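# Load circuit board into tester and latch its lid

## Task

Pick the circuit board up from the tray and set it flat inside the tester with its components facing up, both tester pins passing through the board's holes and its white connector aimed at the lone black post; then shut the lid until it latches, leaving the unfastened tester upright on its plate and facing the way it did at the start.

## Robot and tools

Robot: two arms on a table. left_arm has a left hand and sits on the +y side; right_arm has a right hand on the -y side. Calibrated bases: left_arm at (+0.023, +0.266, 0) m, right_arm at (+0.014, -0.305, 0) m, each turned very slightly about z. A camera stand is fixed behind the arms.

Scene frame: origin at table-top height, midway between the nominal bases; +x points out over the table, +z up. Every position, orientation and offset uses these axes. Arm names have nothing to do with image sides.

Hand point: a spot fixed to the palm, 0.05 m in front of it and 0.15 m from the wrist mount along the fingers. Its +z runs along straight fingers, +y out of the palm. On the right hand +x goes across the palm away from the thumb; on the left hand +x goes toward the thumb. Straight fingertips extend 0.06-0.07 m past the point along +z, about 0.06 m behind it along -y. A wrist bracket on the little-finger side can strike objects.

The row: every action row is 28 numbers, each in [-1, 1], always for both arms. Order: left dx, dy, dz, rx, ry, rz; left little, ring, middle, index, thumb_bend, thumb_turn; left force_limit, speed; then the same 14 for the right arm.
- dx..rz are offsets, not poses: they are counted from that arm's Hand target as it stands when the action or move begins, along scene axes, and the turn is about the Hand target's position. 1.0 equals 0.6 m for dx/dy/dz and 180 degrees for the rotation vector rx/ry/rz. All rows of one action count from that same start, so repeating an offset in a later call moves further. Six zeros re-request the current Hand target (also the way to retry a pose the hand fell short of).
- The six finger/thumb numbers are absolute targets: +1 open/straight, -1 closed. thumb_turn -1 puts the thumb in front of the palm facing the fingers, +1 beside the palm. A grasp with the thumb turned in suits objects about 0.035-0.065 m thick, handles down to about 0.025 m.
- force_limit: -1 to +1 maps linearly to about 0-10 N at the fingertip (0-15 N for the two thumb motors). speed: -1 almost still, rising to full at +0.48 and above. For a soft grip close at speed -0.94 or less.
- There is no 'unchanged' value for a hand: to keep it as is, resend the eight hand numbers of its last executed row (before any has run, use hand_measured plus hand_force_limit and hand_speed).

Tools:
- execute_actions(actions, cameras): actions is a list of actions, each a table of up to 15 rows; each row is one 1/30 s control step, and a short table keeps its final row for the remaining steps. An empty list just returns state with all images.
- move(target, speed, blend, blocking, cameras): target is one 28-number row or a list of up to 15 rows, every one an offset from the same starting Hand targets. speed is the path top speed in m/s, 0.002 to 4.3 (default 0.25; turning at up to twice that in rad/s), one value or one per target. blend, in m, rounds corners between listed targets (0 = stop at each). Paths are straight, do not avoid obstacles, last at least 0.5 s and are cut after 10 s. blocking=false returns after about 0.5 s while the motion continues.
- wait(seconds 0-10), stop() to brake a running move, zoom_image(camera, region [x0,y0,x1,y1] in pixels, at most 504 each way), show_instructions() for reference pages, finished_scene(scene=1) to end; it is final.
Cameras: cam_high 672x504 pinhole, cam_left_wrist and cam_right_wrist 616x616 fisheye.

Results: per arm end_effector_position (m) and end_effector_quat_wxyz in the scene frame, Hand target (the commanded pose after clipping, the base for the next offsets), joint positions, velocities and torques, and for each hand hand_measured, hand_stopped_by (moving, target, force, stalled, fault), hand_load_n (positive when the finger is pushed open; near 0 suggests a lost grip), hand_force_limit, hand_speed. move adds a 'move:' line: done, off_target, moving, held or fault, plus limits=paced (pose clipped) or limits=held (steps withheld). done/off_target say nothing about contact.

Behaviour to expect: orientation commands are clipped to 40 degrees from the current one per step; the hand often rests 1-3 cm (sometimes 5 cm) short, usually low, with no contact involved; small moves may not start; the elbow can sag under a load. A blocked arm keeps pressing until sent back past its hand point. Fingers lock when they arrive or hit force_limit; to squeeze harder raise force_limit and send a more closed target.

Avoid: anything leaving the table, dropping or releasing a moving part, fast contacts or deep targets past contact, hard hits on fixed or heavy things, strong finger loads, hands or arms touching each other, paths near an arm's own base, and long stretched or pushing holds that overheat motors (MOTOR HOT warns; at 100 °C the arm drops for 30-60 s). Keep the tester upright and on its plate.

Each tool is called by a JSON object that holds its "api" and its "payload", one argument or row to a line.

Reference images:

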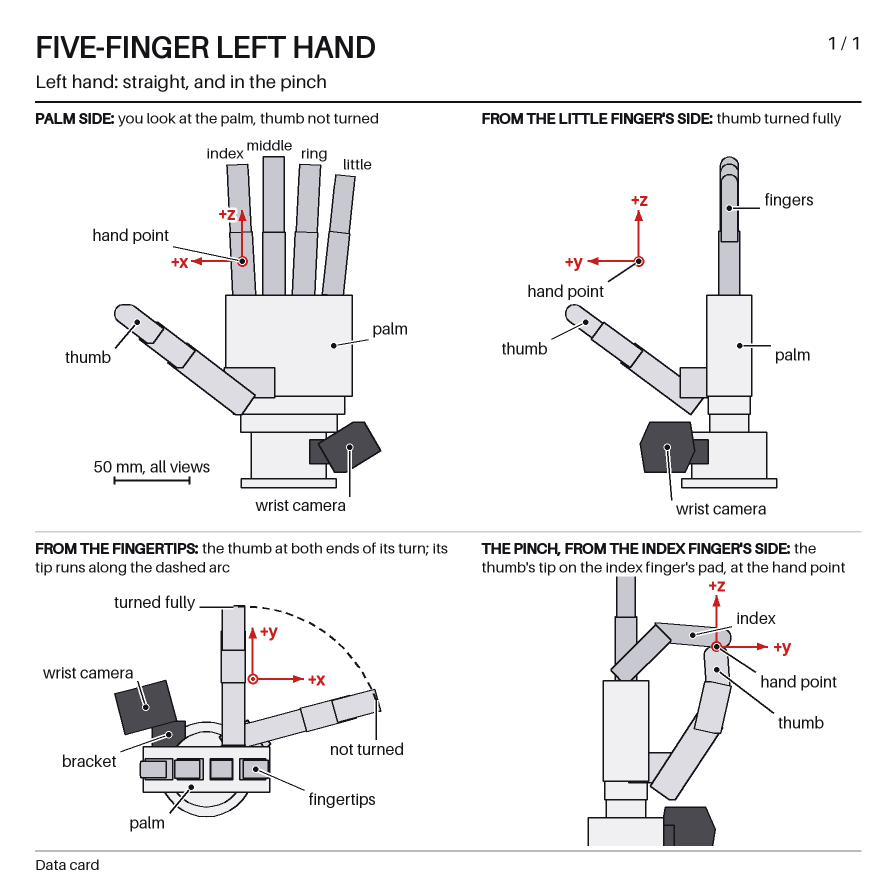

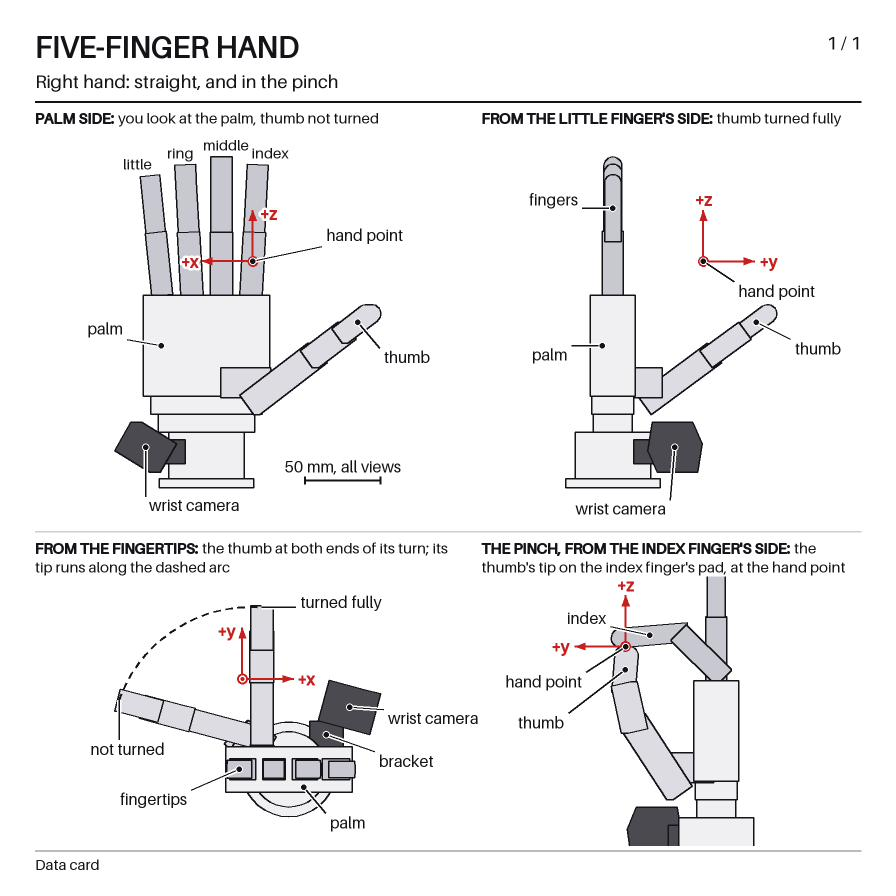

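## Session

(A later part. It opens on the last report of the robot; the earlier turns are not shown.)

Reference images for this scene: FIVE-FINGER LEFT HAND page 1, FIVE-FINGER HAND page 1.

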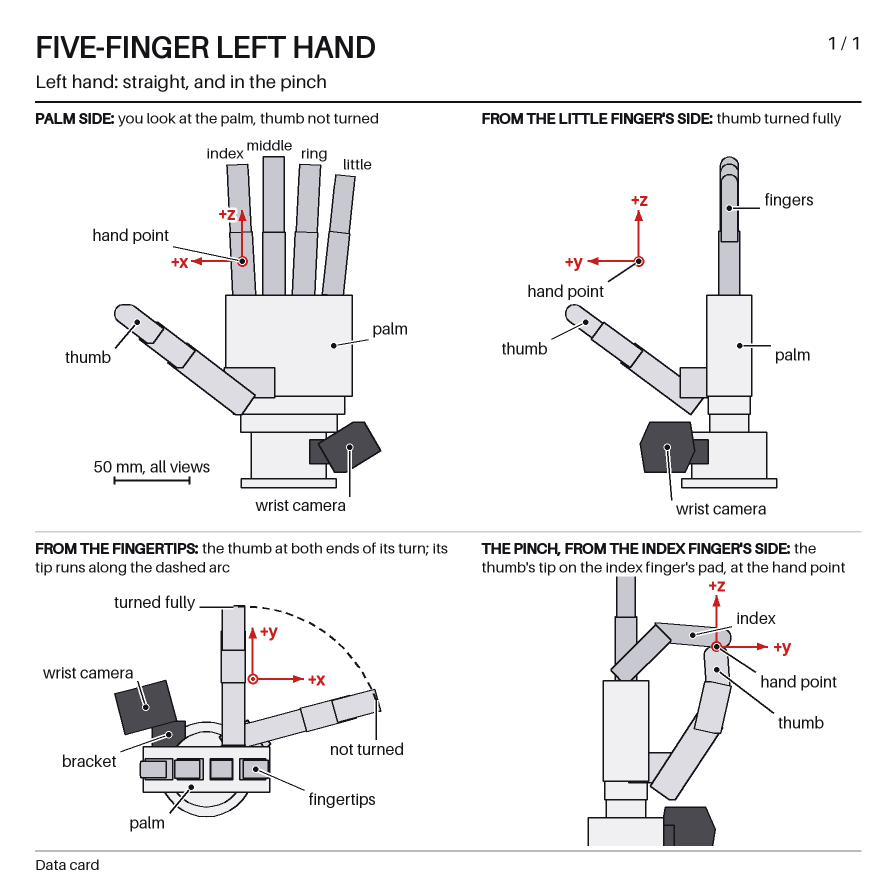

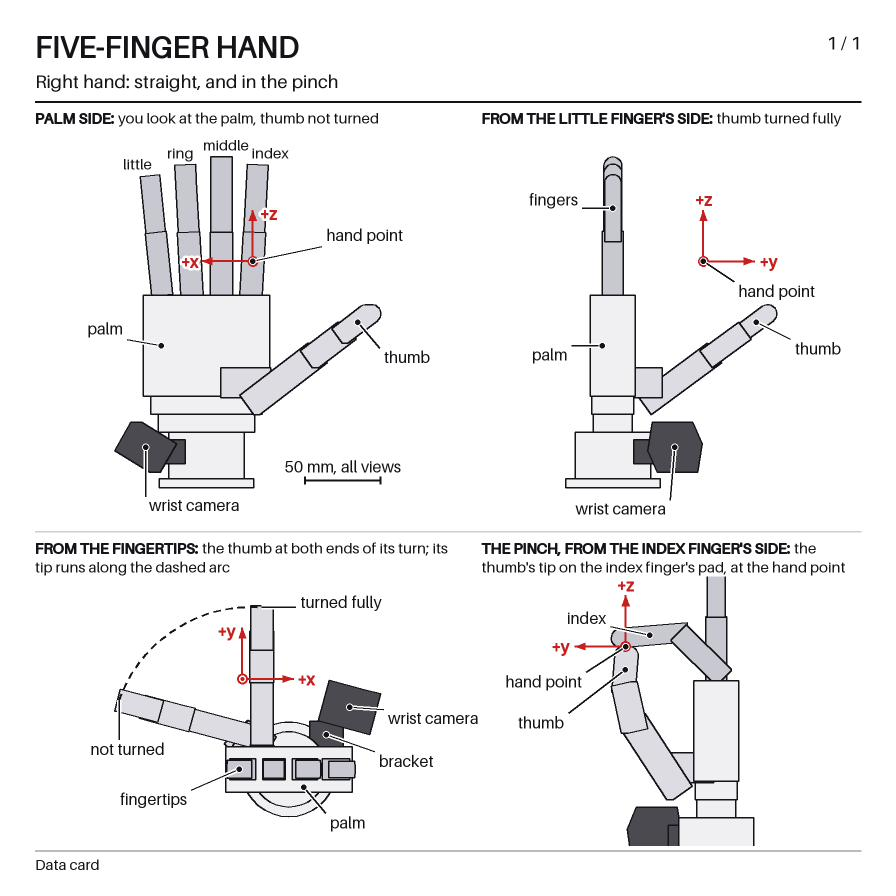

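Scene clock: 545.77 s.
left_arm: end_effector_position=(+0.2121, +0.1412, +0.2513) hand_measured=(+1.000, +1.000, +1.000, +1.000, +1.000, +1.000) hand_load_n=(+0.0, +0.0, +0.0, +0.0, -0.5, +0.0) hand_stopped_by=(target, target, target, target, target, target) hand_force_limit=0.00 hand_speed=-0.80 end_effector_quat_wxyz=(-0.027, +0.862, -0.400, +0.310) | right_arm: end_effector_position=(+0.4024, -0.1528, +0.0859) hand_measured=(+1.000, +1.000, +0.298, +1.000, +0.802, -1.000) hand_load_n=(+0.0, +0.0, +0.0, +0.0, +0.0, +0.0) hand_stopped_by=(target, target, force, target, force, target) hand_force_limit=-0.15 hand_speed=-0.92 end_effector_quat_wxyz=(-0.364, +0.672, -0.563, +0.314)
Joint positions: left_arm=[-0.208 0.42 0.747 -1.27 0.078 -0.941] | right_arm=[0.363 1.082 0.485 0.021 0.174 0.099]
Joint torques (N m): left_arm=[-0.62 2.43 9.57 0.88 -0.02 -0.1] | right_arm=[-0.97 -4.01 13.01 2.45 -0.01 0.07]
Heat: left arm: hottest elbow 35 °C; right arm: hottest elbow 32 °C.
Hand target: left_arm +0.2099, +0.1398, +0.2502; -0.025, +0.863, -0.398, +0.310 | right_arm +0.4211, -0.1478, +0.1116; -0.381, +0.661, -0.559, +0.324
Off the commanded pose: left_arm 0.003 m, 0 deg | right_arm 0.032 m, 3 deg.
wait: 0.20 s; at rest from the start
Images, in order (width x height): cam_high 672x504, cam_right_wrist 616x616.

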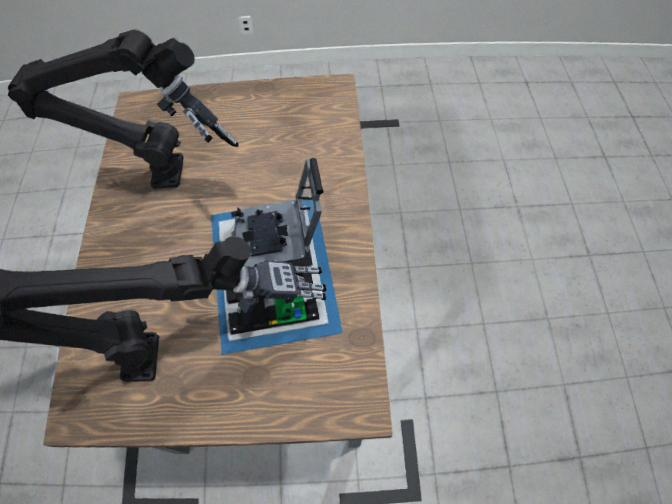

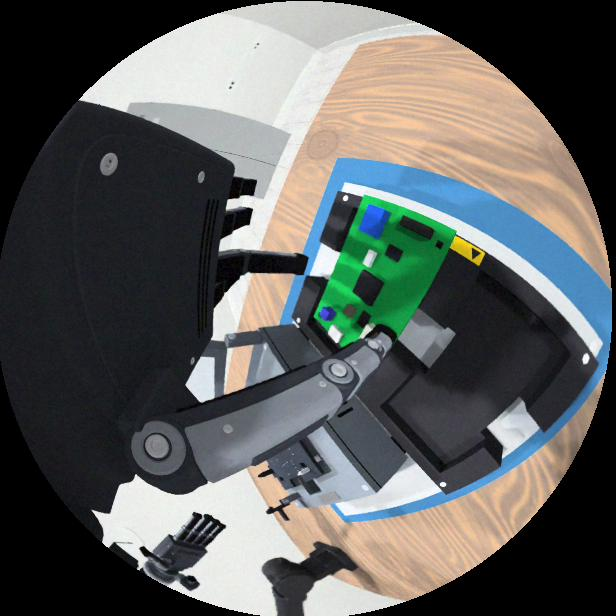

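{"api": "move", "payload": {
  "target": [0,0,0,0,0,0,1,1,1,1,1,1,0,-0.8,-0.05,-0.05,0.17,0,0,0,1,1,0.43,1,1,-1,-0.15,0],
  "cameras": ["all"],
  "speed": 0.2
}}

{"api": "zoom_image", "payload": {
  "camera": "cam_right_wrist",
  "region": [250, 180, 460, 360]
}}

{"api": "zoom_image", "payload": {
  "camera": "cam_left_wrist",
  "region": [200, 290, 340, 380]
}}

Scene clock: 576.17 s.
left_arm: end_effector_position=(+0.2121, +0.1412, +0.2513) hand_measured=(+1.000, +1.000, +1.000, +1.000, +1.000, +1.000) hand_load_n=(+0.0, +0.0, -0.5, +0.0, +0.0, +0.0) hand_stopped_by=(target, target, target, target, target, target) hand_force_limit=0.00 hand_speed=-0.80 end_effector_quat_wxyz=(-0.027, +0.862, -0.400, +0.310) | right_arm: end_effector_position=(+0.3783, -0.1785, +0.1856) hand_measured=(+1.000, +1.000, +0.430, +1.000, +1.000, -1.000) hand_load_n=(+0.0, +0.0, +0.0, -0.5, +0.0, +0.0) hand_stopped_by=(target, target, target, target, target, target) hand_force_limit=-0.15 hand_speed=0.00 end_effector_quat_wxyz=(-0.368, +0.669, -0.566, +0.312)
Joint positions: left_arm=[-0.208 0.42 0.747 -1.27 0.078 -0.941] | right_arm=[0.298 0.819 0.626 -0.376 0.116 0.073]
Joint torques (N m): left_arm=[-0.62 2.37 9.57 0.87 -0.01 -0.1] | right_arm=[-1.08 -1.32 14.75 2.41 -0.04 -0.05]
Heat: left arm: hottest elbow 35 °C; right arm: hottest elbow 35 °C.
Hand target: left_arm +0.2099, +0.1398, +0.2502; -0.025, +0.863, -0.398, +0.310 | right_arm +0.3911, -0.1777, +0.2136; -0.381, +0.661, -0.559, +0.324
Off the commanded pose: left_arm 0.003 m, 0 deg | right_arm 0.031 m, 2 deg.
move: off_target (right_arm)

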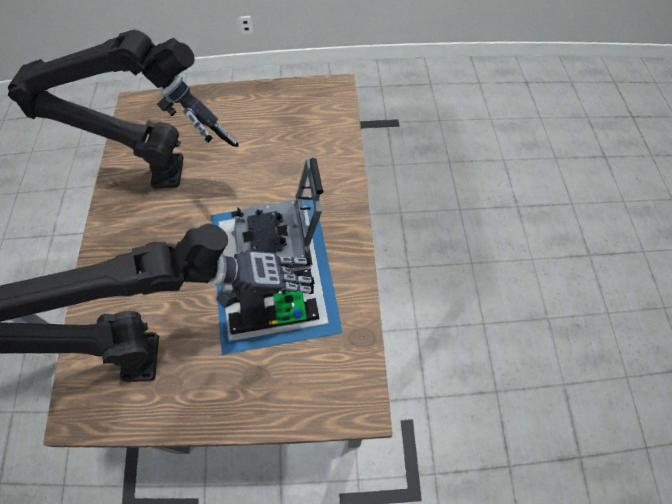

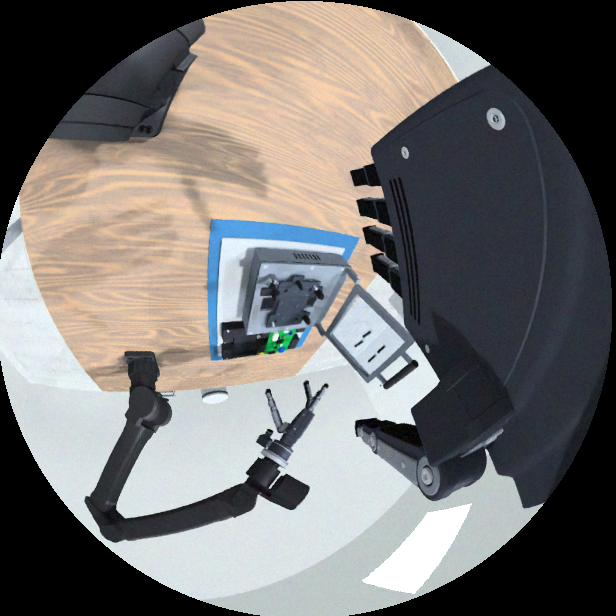

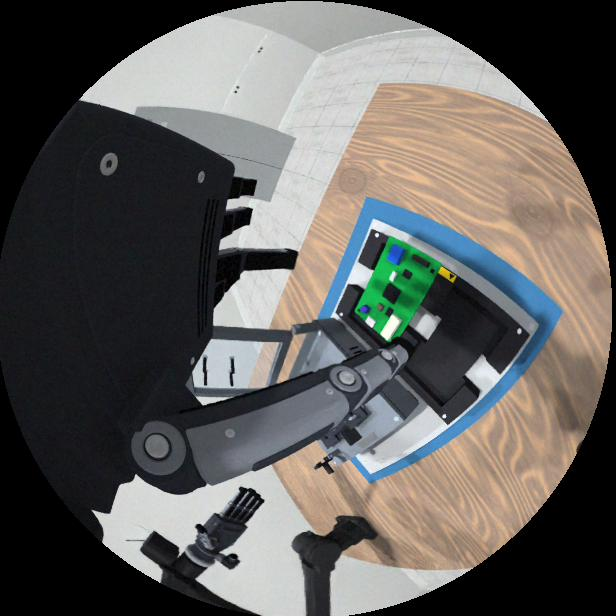

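Scaled by 2.400 from the camera's 616x616 image, which has a finer 880x880 frame.

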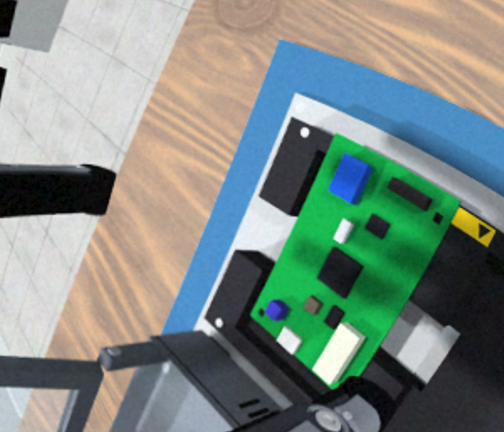

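Scaled by 3.600 from the camera's 616x616 image, which has a finer 880x880 frame.

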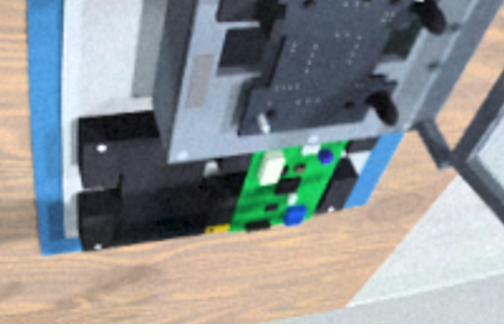

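{"api": "move", "payload": {
  "target": [0,0,0,0,0,0,1,1,1,1,1,1,0,-0.8,-0.04,-0.27,-0.18,0,0,0,1,1,0.43,1,1,-1,-0.15,0],
  "cameras": ["all"],
  "speed": 0.2
}}

{"api": "zoom_image", "payload": {
  "camera": "cam_right_wrist",
  "region": [200, 220, 420, 400]
}}

{"api": "zoom_image", "payload": {
  "camera": "cam_high",
  "region": [220, 250, 340, 350]
}}

Scene clock: 625.47 s.
left_arm: end_effector_position=(+0.2121, +0.1412, +0.2513) hand_measured=(+1.000, +1.000, +1.000, +1.000, +1.000, +1.000) hand_load_n=(+0.0, +0.0, +0.0, +0.0, +0.0, +0.0) hand_stopped_by=(target, target, target, target, target, target) hand_force_limit=0.00 hand_speed=-0.80 end_effector_quat_wxyz=(-0.027, +0.862, -0.400, +0.310) | right_arm: end_effector_position=(+0.3673, -0.3368, +0.1100) hand_measured=(+1.000, +1.000, +0.430, +1.000, +1.000, -1.000) hand_load_n=(+0.0, +0.0, +0.0, +0.0, +0.0, +0.0) hand_stopped_by=(target, target, target, target, target, target) hand_force_limit=-0.15 hand_speed=0.00 end_effector_quat_wxyz=(-0.383, +0.660, -0.560, +0.322)
Joint positions: left_arm=[-0.208 0.42 0.747 -1.27 0.078 -0.941] | right_arm=[-0.374 0.877 0.431 -0.145 -0.459 -0.284]
Joint torques (N m): left_arm=[-0.56 2.37 9.59 0.9 -0.02 -0.1] | right_arm=[-1.55 -0.5 8.9 3.54 -0.32 -0.05]
Heat: left arm: hottest elbow 36 °C; right arm: hottest elbow 36 °C.
Hand target: left_arm +0.2099, +0.1398, +0.2502; -0.025, +0.863, -0.398, +0.310 | right_arm +0.3671, -0.3398, +0.1056; -0.381, +0.661, -0.559, +0.324
Off the commanded pose: left_arm 0.003 m, 0 deg | right_arm 0.005 m, 0 deg.
move: done

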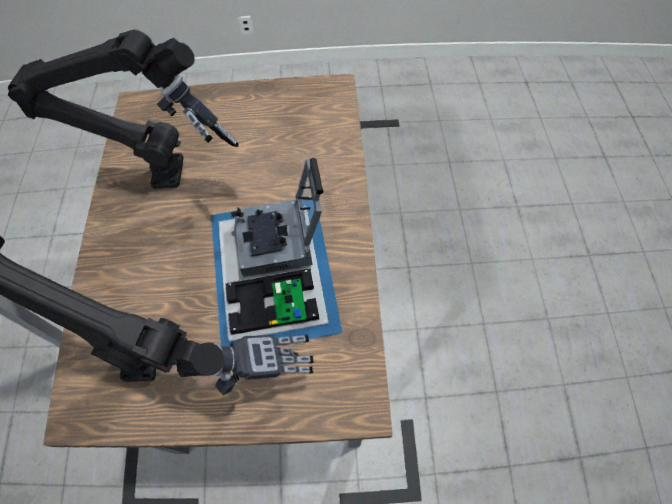

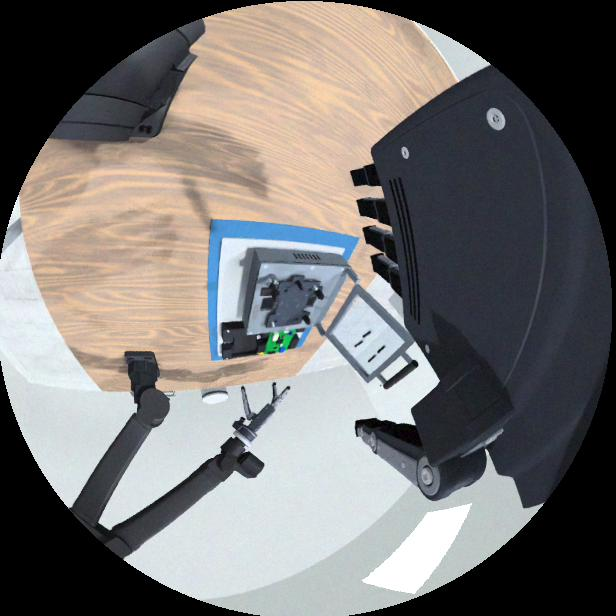

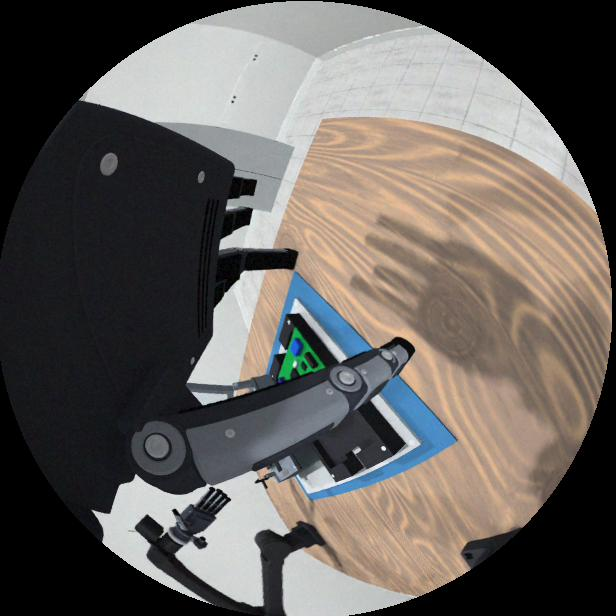

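Scaled by 2.291 from the camera's 616x616 image, which has a finer 880x880 frame.

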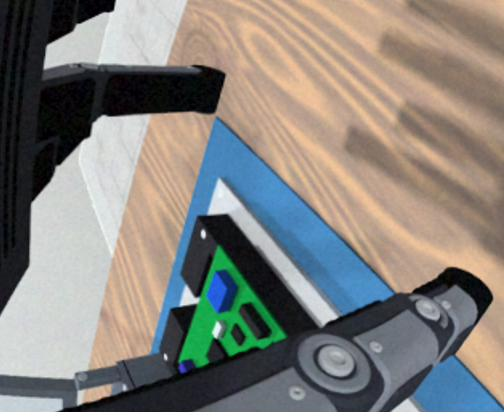

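Scaled by 4.200 from the camera's 672x504 image, which has a finer 960x720 frame.

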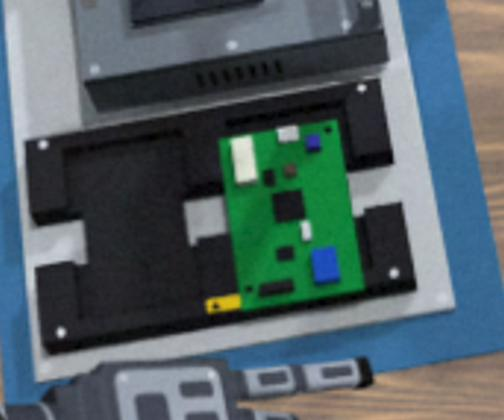

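{"api": "move", "payload": {
  "target": [
    [0,0,0,0,0,0,1,1,1,1,1,1,0,-0.8,0.0498,0.3147,0.03,0,0,0,1,1,0.43,1,1,-1,-0.15,0],
    [0,0,0,0,0,0,1,1,1,1,1,1,0,-0.8,0.0498,0.3147,-0.082,0,0,0,1,1,0.43,1,1,-1,-0.15,0]
  ],
  "cameras": ["cam_right_wrist"],
  "speed": [0.2,0.08]
}}

{"api": "zoom_image", "payload": {
  "camera": "cam_right_wrist",
  "region": [220, 200, 470, 420]
}}

Scene clock: 641.20 s.
left_arm: end_effector_position=(+0.2121, +0.1412, +0.2513) hand_measured=(+1.000, +1.000, +1.000, +1.000, +1.000, +1.000) hand_load_n=(+0.0, +0.0, +0.0, +0.0, +0.0, +0.0) hand_stopped_by=(target, target, target, target, target, target) hand_force_limit=0.00 hand_speed=-0.80 end_effector_quat_wxyz=(-0.027, +0.862, -0.400, +0.310) | right_arm: end_effector_position=(+0.3996, -0.1533, +0.0618) hand_measured=(+1.000, +1.000, +0.430, +1.000, +1.000, -1.000) hand_load_n=(+0.0, +0.0, +0.0, +0.0, +0.0, +0.0) hand_stopped_by=(target, target, target, target, target, target) hand_force_limit=-0.15 hand_speed=0.00 end_effector_quat_wxyz=(-0.381, +0.661, -0.557, +0.327)
Joint positions: left_arm=[-0.208 0.42 0.747 -1.27 0.078 -0.941] | right_arm=[0.369 1.133 0.405 0.199 0.184 0.098]
Joint torques (N m): left_arm=[-0.56 2.32 9.59 0.9 -0.01 -0.1] | right_arm=[-0.21 -2.96 7.38 3.48 0.34 0.14]
Heat: left arm: hottest elbow 36 °C; right arm: hottest elbow 35 °C.
Hand target: left_arm +0.2099, +0.1398, +0.2502; -0.025, +0.863, -0.398, +0.310 | right_arm +0.3970, -0.1509, +0.0565; -0.381, +0.661, -0.559, +0.324
Off the commanded pose: left_arm 0.003 m, 0 deg | right_arm 0.006 m, 0 deg.
move: done
Images, in order (width x height): cam_right_wrist 616x616.

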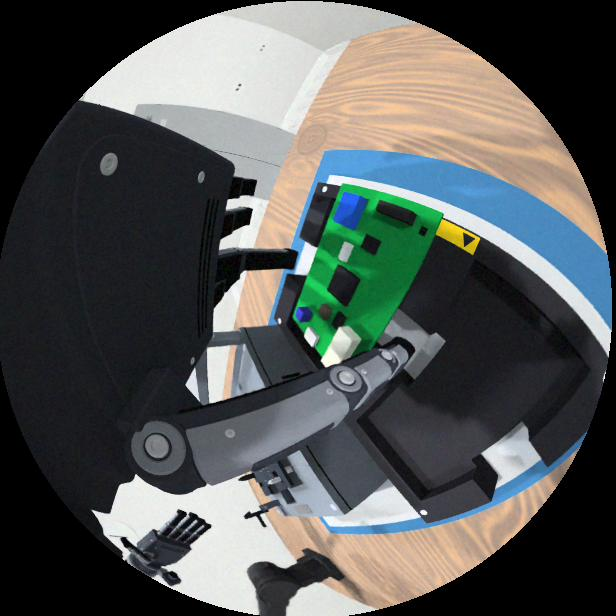

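Scaled by 2.016 from the camera's 616x616 image, which has a finer 880x880 frame.

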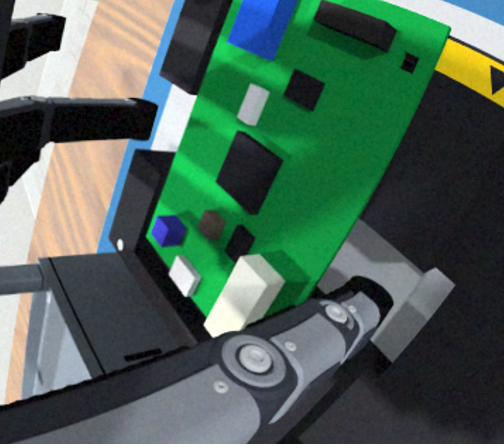

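{"api": "move", "payload": {
  "target": [0,0,0,0,0,0,1,1,1,1,1,1,0,-0.8,0,0,-0.043,0,0,0,1,1,0.43,1,1,-1,-0.15,0],
  "cameras": ["cam_right_wrist"],
  "speed": 0.05
}}

{"api": "zoom_image", "payload": {
  "camera": "cam_right_wrist",
  "region": [220, 200, 470, 420]
}}

Scene clock: 646.37 s.
left_arm: end_effector_position=(+0.2121, +0.1412, +0.2513) hand_measured=(+1.000, +1.000, +1.000, +1.000, +1.000, +1.000) hand_load_n=(+0.0, +0.0, +0.0, +0.0, +0.0, +0.0) hand_stopped_by=(target, target, target, target, target, target) hand_force_limit=0.00 hand_speed=-0.80 end_effector_quat_wxyz=(-0.027, +0.862, -0.400, +0.310) | right_arm: end_effector_position=(+0.4028, -0.1520, +0.0410) hand_measured=(+1.000, +1.000, +0.430, +1.000, +1.000, -1.000) hand_load_n=(+0.0, +0.0, +0.0, +0.0, +0.5, -0.5) hand_stopped_by=(target, target, target, target, target, target) hand_force_limit=-0.15 hand_speed=0.00 end_effector_quat_wxyz=(-0.386, +0.659, -0.556, +0.329)
Joint positions: left_arm=[-0.208 0.42 0.747 -1.27 0.078 -0.941] | right_arm=[0.369 1.217 0.377 0.323 0.184 0.099]
Joint torques (N m): left_arm=[-0.62 2.37 9.55 0.87 -0.02 -0.1] | right_arm=[-0.38 -2.61 6.3 3.52 0.34 0.16]
Heat: left arm: hottest elbow 36 °C; right arm: hottest elbow 35 °C.
Hand target: left_arm +0.2099, +0.1398, +0.2502; -0.025, +0.863, -0.398, +0.310 | right_arm +0.3969, -0.1509, +0.0305; -0.381, +0.661, -0.559, +0.324
Off the commanded pose: left_arm 0.003 m, 0 deg | right_arm 0.012 m, 1 deg.
move: off_target (right_arm)
Images, in order (width x height): cam_right_wrist 616x616.

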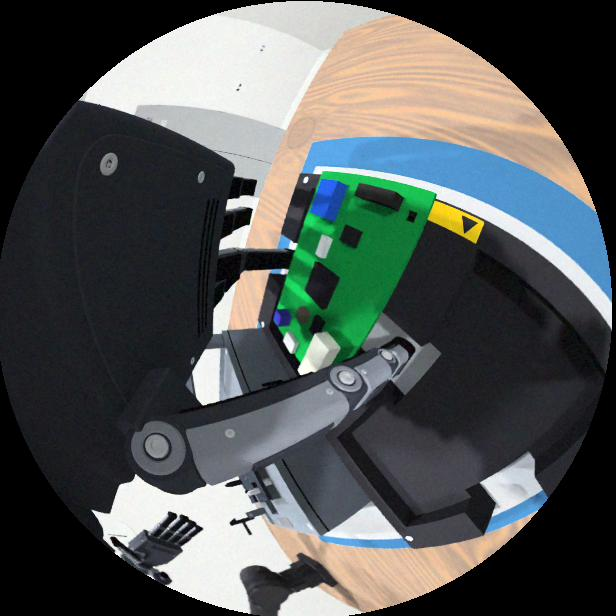

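Scaled by 2.016 from the camera's 616x616 image, which has a finer 880x880 frame.

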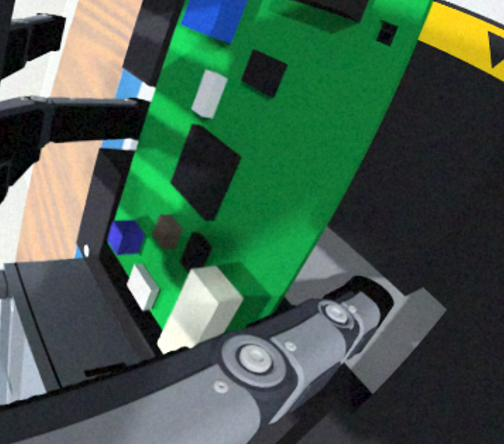

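{"api": "move", "payload": {
  "target": [
    [0,0,0,0,0,0,1,1,1,1,1,1,0,-0.8,0,0,0.0055,0,0,0,1,1,0.2,1,1,-1,-0.75,-0.92],
    [0,0,0,0,0,0,1,1,1,1,1,1,0,-0.8,0,0,0.0055,0,0,0,1,1,0.2,1,0.6,-1,-0.75,-0.92]
  ],
  "cameras": ["cam_right_wrist"],
  "speed": 0.05
}}

{"api": "zoom_image", "payload": {
  "camera": "cam_right_wrist",
  "region": [220, 200, 470, 420]
}}

Scene clock: 657.13 s.
left_arm: end_effector_position=(+0.2121, +0.1412, +0.2513) hand_measured=(+1.000, +1.000, +1.000, +1.000, +1.000, +1.000) hand_load_n=(+0.0, +0.0, -0.5, +0.0, +0.0, +0.0) hand_stopped_by=(target, target, target, target, target, target) hand_force_limit=0.00 hand_speed=-0.80 end_effector_quat_wxyz=(-0.027, +0.862, -0.400, +0.310) | right_arm: end_effector_position=(+0.4028, -0.1521, +0.0410) hand_measured=(+1.000, +1.000, +0.266, +1.000, +0.832, -1.000) hand_load_n=(+0.0, +0.0, +3.0, +0.0, +2.0, +0.0) hand_stopped_by=(target, target, force, target, force, target) hand_force_limit=-0.75 hand_speed=-0.92 end_effector_quat_wxyz=(-0.386, +0.659, -0.556, +0.329)
Joint positions: left_arm=[-0.208 0.42 0.747 -1.27 0.078 -0.941] | right_arm=[0.369 1.217 0.377 0.323 0.185 0.099]
Joint torques (N m): left_arm=[-0.56 2.43 9.58 0.87 -0.02 -0.1] | right_arm=[-0.21 -3.49 6.65 2.84 0.32 0.16]
Heat: left arm: hottest elbow 36 °C; right arm: hottest elbow 34 °C.
Hand target: left_arm +0.2099, +0.1398, +0.2502; -0.025, +0.863, -0.398, +0.310 | right_arm +0.3969, -0.1509, +0.0338; -0.381, +0.661, -0.559, +0.324
Off the commanded pose: left_arm 0.003 m, 0 deg | right_arm 0.009 m, 1 deg.
move: done
Images, in order (width x height): cam_right_wrist 616x616.

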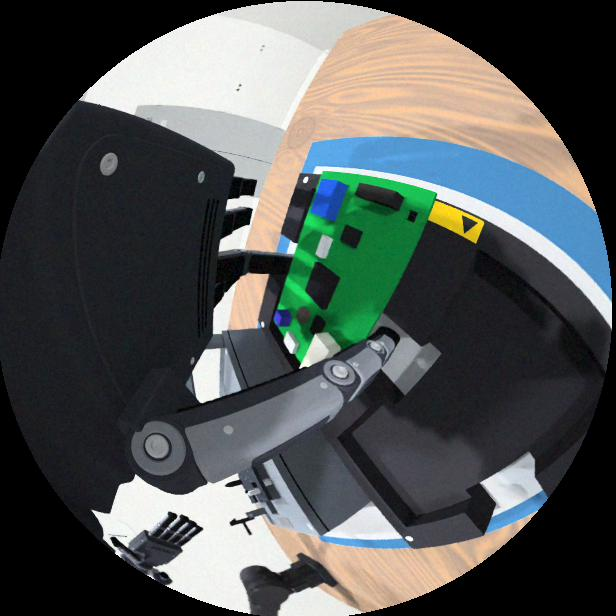

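Scaled by 2.016 from the camera's 616x616 image, which has a finer 880x880 frame.

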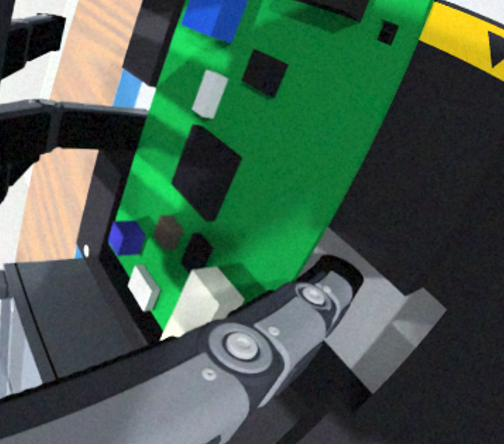

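{"api": "move", "payload": {
  "target": [
    [0,0,0,0,0,0,1,1,1,1,1,1,0,-0.8,0,0,0,0,0,0,1,1,0.15,1,0.5,-1,-0.25,-0.94],
    [0,0,0,0,0,0,1,1,1,1,1,1,0,-0.8,0.035,0.0065,0.078,0,0,0,1,1,0.15,1,0.5,-1,-0.25,-0.94]
  ],
  "cameras": ["cam_right_wrist","cam_high"],
  "speed": 0.1
}}

{"api": "zoom_image", "payload": {
  "camera": "cam_right_wrist",
  "region": [220, 160, 470, 380]
}}

Scene clock: 662.67 s.
left_arm: end_effector_position=(+0.2121, +0.1412, +0.2513) hand_measured=(+1.000, +1.000, +1.000, +1.000, +1.000, +1.000) hand_load_n=(+0.0, +0.0, +0.0, +0.0, +0.0, +0.0) hand_stopped_by=(target, target, target, target, target, target) hand_force_limit=0.00 hand_speed=-0.80 end_effector_quat_wxyz=(-0.027, +0.862, -0.400, +0.310) | right_arm: end_effector_position=(+0.3978, -0.1528, +0.0564) hand_measured=(+1.000, +1.000, +0.262, +1.000, +0.810, -1.000) hand_load_n=(+0.0, +0.0, +3.0, -0.5, +2.0, +0.5) hand_stopped_by=(target, target, force, target, force, target) hand_force_limit=-0.25 hand_speed=-0.94 end_effector_quat_wxyz=(-0.364, +0.672, -0.563, +0.314)
Joint positions: left_arm=[-0.208 0.42 0.747 -1.27 0.078 -0.941] | right_arm=[0.369 1.147 0.43 0.138 0.18 0.101]
Joint torques (N m): left_arm=[-0.5 2.49 9.54 0.87 -0.02 -0.1] | right_arm=[-1.08 -4.31 12.08 2.47 0.02 0.07]
Heat: left arm: hottest elbow 36 °C; right arm: hottest elbow 34 °C.
Hand target: left_arm +0.2099, +0.1398, +0.2502; -0.025, +0.863, -0.398, +0.310 | right_arm +0.4179, -0.1470, +0.0806; -0.381, +0.661, -0.559, +0.324
Off the commanded pose: left_arm 0.003 m, 0 deg | right_arm 0.032 m, 3 deg.
move: off_target (right_arm)
Images, in order (width x height): cam_high 672x504, cam_right_wrist 616x616.

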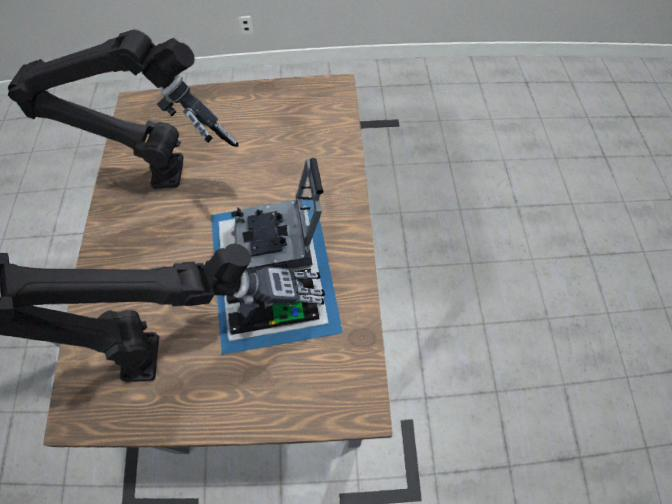

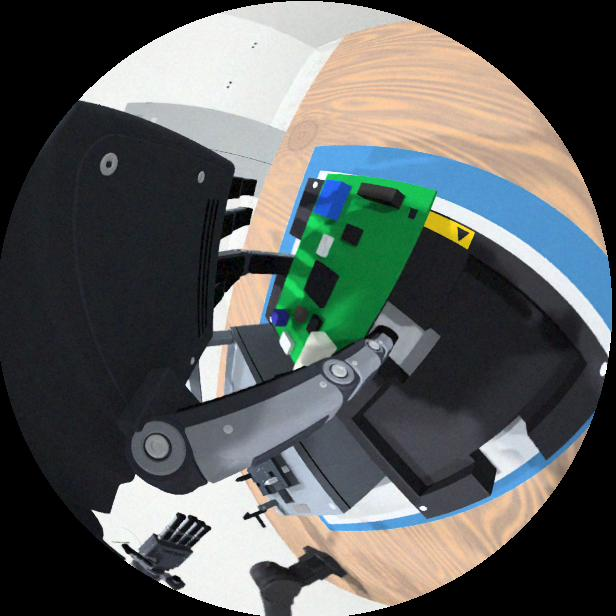

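Scaled by 2.016 from the camera's 616x616 image, which has a finer 880x880 frame.

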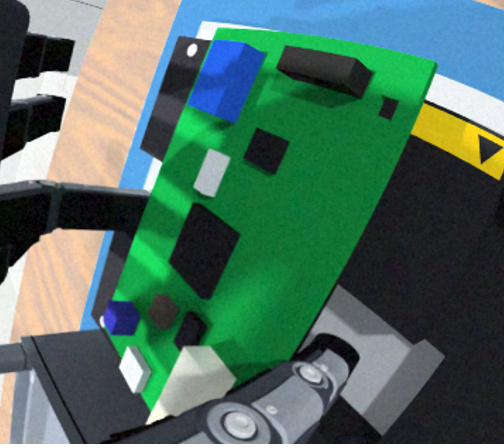

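{"api": "move", "payload": {
  "target": [
    [0,0,0,0,0,0,1,1,1,1,1,1,0,-0.8,-0.0255,-0.0053,-0.04,0,0,0,1,1,0.15,1,0.5,-1,-0.25,-0.94],
    [0,0,0,0,0,0,1,1,1,1,1,1,0,-0.8,-0.0255,-0.0053,-0.075,0,0,0,1,1,0.15,1,0.5,-1,-0.25,-0.94]
  ],
  "cameras": ["cam_right_wrist","cam_high"],
  "speed": 0.05
}}

{"api": "zoom_image", "payload": {
  "camera": "cam_right_wrist",
  "region": [220, 160, 470, 380]
}}

Scene clock: 686.90 s.
left_arm: end_effector_position=(+0.2121, +0.1412, +0.2513) hand_measured=(+1.000, +1.000, +1.000, +1.000, +1.000, +1.000) hand_load_n=(+0.0, +0.5, +0.0, +0.0, +0.0, +0.0) hand_stopped_by=(target, target, target, target, target, target) hand_force_limit=0.00 hand_speed=-0.80 end_effector_quat_wxyz=(-0.027, +0.862, -0.400, +0.310) | right_arm: end_effector_position=(+0.4043, -0.1504, +0.0401) hand_measured=(+1.000, +1.000, +0.262, +1.000, +0.810, -1.000) hand_load_n=(+0.0, +0.0, +2.5, +0.0, +2.0, +0.5) hand_stopped_by=(target, target, force, target, force, target) hand_force_limit=-0.25 hand_speed=-0.94 end_effector_quat_wxyz=(-0.381, +0.662, -0.558, +0.324)
Joint positions: left_arm=[-0.208 0.42 0.747 -1.27 0.078 -0.941] | right_arm=[0.369 1.224 0.391 0.302 0.18 0.101]
Joint torques (N m): left_arm=[-0.62 2.43 9.58 0.9 -0.02 -0.1] | right_arm=[-0.44 -3.55 6.78 3.69 0.3 0.12]
Heat: left arm: hottest elbow 36 °C; right arm: hottest elbow 34 °C.
Hand target: left_arm +0.2099, +0.1398, +0.2502; -0.025, +0.863, -0.398, +0.310 | right_arm +0.4026, -0.1502, +0.0357; -0.381, +0.661, -0.559, +0.324
Off the commanded pose: left_arm 0.003 m, 0 deg | right_arm 0.005 m, 0 deg.
move: done
Images, in order (width x height): cam_high 672x504, cam_right_wrist 616x616.

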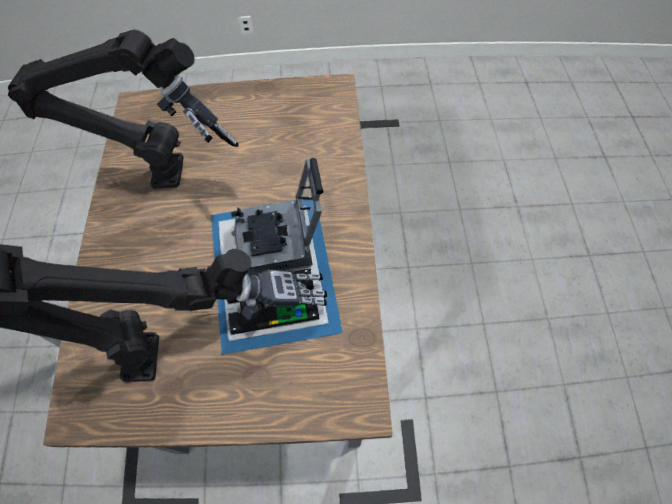

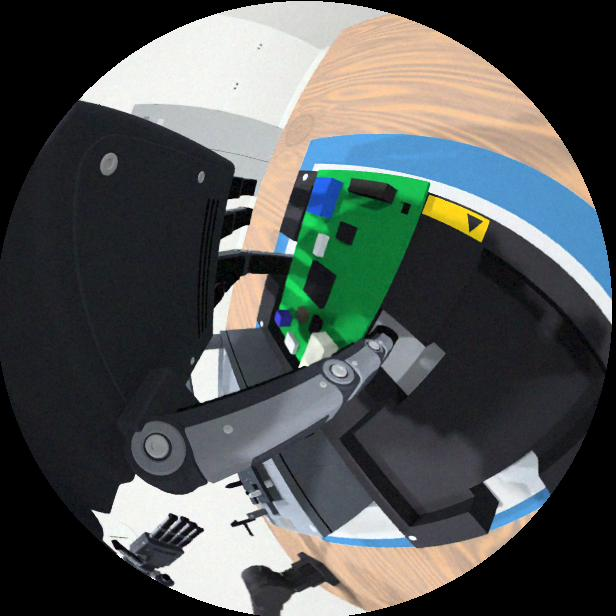

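Scaled by 2.016 from the camera's 616x616 image, which has a finer 880x880 frame.

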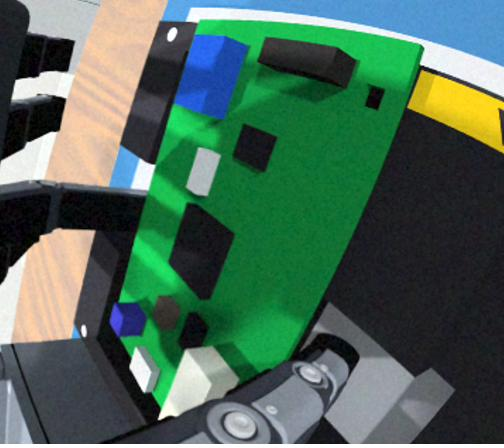

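{"api": "move", "payload": {
  "target": [
    [0,0,0,0,0,0,1,1,1,1,1,1,0,-0.8,0,0,0,0,0,0,1,1,0.43,1,1,-1,-0.25,-0.6],
    [0,0,0,0,0,0,1,1,1,1,1,1,0,-0.8,0.02,0,0.16,0,0,0,1,1,0.43,1,1,-1,-0.25,-0.6]
  ],
  "cameras": ["cam_right_wrist","cam_high"],
  "speed": 0.1
}}

{"api": "zoom_image", "payload": {
  "camera": "cam_right_wrist",
  "region": [220, 180, 470, 400]
}}

Scene clock: 692.93 s.
left_arm: end_effector_position=(+0.2121, +0.1412, +0.2513) hand_measured=(+1.000, +1.000, +1.000, +1.000, +1.000, +1.000) hand_load_n=(+0.0, +0.0, +0.0, +0.0, +0.0, +0.0) hand_stopped_by=(target, target, target, target, target, target) hand_force_limit=0.00 hand_speed=-0.80 end_effector_quat_wxyz=(-0.027, +0.862, -0.400, +0.310) | right_arm: end_effector_position=(+0.3973, -0.1537, +0.1064) hand_measured=(+1.000, +1.000, +0.430, +1.000, +1.000, -1.000) hand_load_n=(+0.0, +0.0, +0.0, +0.0, +0.0, +0.0) hand_stopped_by=(target, target, target, target, target, target) hand_force_limit=-0.25 hand_speed=-0.60 end_effector_quat_wxyz=(-0.366, +0.671, -0.563, +0.314)
Joint positions: left_arm=[-0.208 0.42 0.747 -1.27 0.078 -0.941] | right_arm=[0.366 1.019 0.508 -0.063 0.175 0.101]
Joint torques (N m): left_arm=[-0.62 2.43 9.57 0.88 -0.02 -0.1] | right_arm=[-0.62 -3.14 13.37 2.54 0 0.01]
Heat: left arm: hottest elbow 36 °C; right arm: hottest elbow 34 °C.
Hand target: left_arm +0.2099, +0.1398, +0.2502; -0.025, +0.863, -0.398, +0.310 | right_arm +0.4146, -0.1503, +0.1316; -0.381, +0.661, -0.559, +0.324
Off the commanded pose: left_arm 0.003 m, 0 deg | right_arm 0.031 m, 2 deg.
move: off_target (right_arm)
Images, in order (width x height): cam_high 672x504, cam_right_wrist 616x616.

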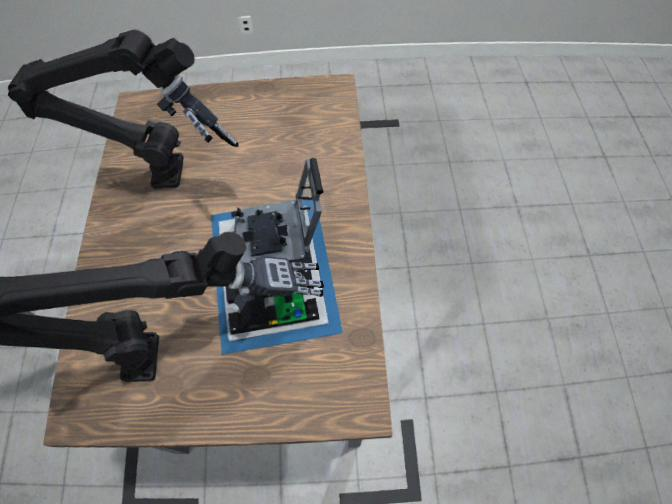

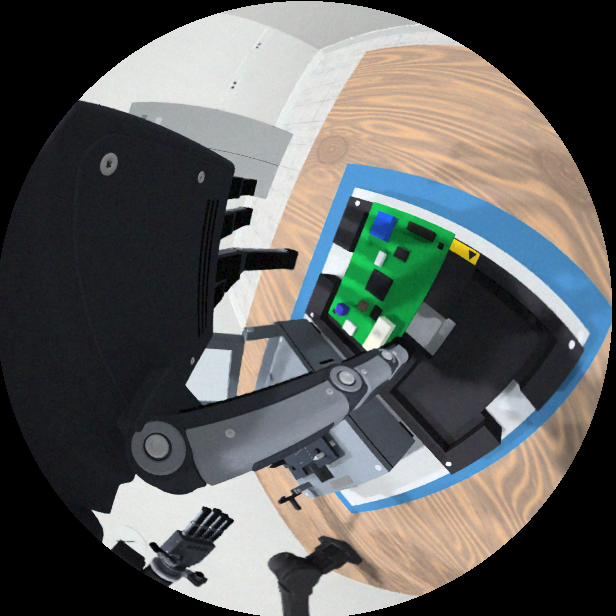

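Scaled by 2.016 from the camera's 616x616 image, which has a finer 880x880 frame.

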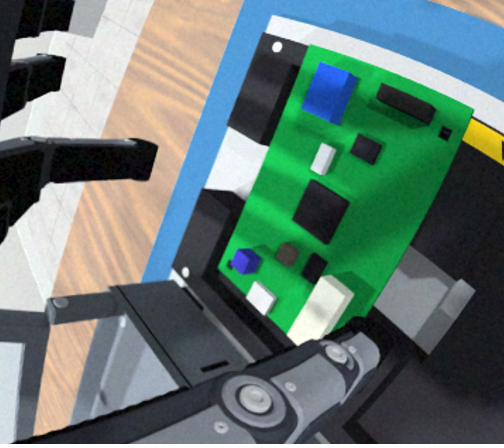

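{"api": "move", "payload": {
  "target": [
    [0,0,0,0,0,0,1,1,1,1,1,1,0,-0.8,-0.0227,-0.0115,-0.119,0,0,0,1,1,0.43,1,1,-1,-0.25,0],
    [0,0,0,0,0,0,1,1,1,1,1,1,0,-0.8,-0.0227,-0.0115,-0.1625,0,0,0,1,1,0.43,1,1,-1,-0.25,0]
  ],
  "cameras": ["cam_right_wrist"],
  "speed": [0.1,0.05]
}}

{"api": "zoom_image", "payload": {
  "camera": "cam_right_wrist",
  "region": [220, 180, 470, 400]
}}

Scene clock: 711.07 s.
left_arm: end_effector_position=(+0.2121, +0.1412, +0.2513) hand_measured=(+1.000, +1.000, +1.000, +1.000, +1.000, +1.000) hand_load_n=(+0.0, +0.0, +0.0, +0.0, +0.0, +0.0) hand_stopped_by=(target, target, target, target, target, target) hand_force_limit=0.00 hand_speed=-0.80 end_effector_quat_wxyz=(-0.027, +0.862, -0.400, +0.310) | right_arm: end_effector_position=(+0.4030, -0.1530, +0.0410) hand_measured=(+1.000, +1.000, +0.430, +1.000, +1.000, -1.000) hand_load_n=(+0.0, +0.0, +0.0, +0.0, +0.0, +0.0) hand_stopped_by=(target, target, target, target, target, target) hand_force_limit=-0.25 hand_speed=0.00 end_effector_quat_wxyz=(-0.385, +0.660, -0.558, +0.324)
Joint positions: left_arm=[-0.208 0.42 0.747 -1.27 0.078 -0.941] | right_arm=[0.359 1.215 0.381 0.31 0.169 0.101]
Joint torques (N m): left_arm=[-0.67 2.37 9.57 0.88 -0.01 -0.1] | right_arm=[-1.32 -2.9 6.6 3.62 -0.01 0]
Heat: left arm: hottest elbow 36 °C; right arm: hottest elbow 35 °C.
Hand target: left_arm +0.2099, +0.1398, +0.2502; -0.025, +0.863, -0.398, +0.310 | right_arm +0.4011, -0.1572, +0.0342; -0.381, +0.661, -0.559, +0.324
Off the commanded pose: left_arm 0.003 m, 0 deg | right_arm 0.008 m, 1 deg.
move: done
Images, in order (width x height): cam_right_wrist 616x616.

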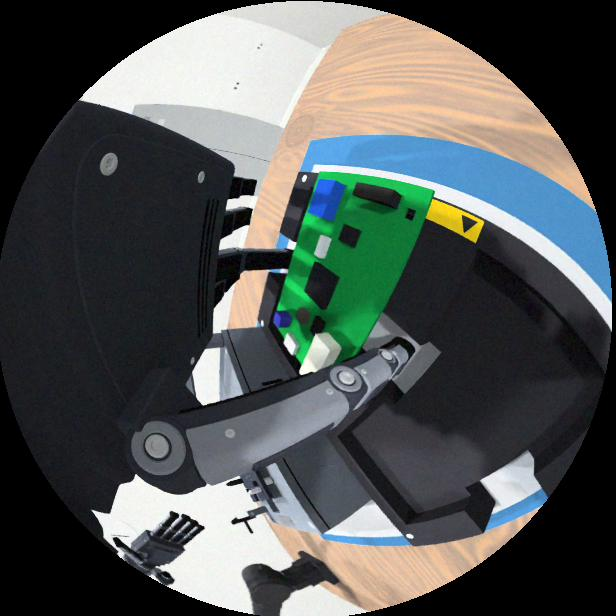

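Scaled by 2.016 from the camera's 616x616 image, which has a finer 880x880 frame.

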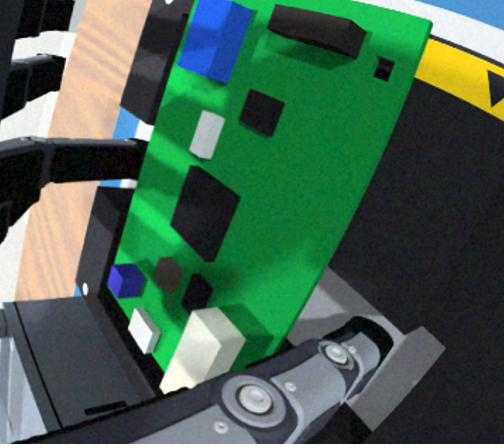

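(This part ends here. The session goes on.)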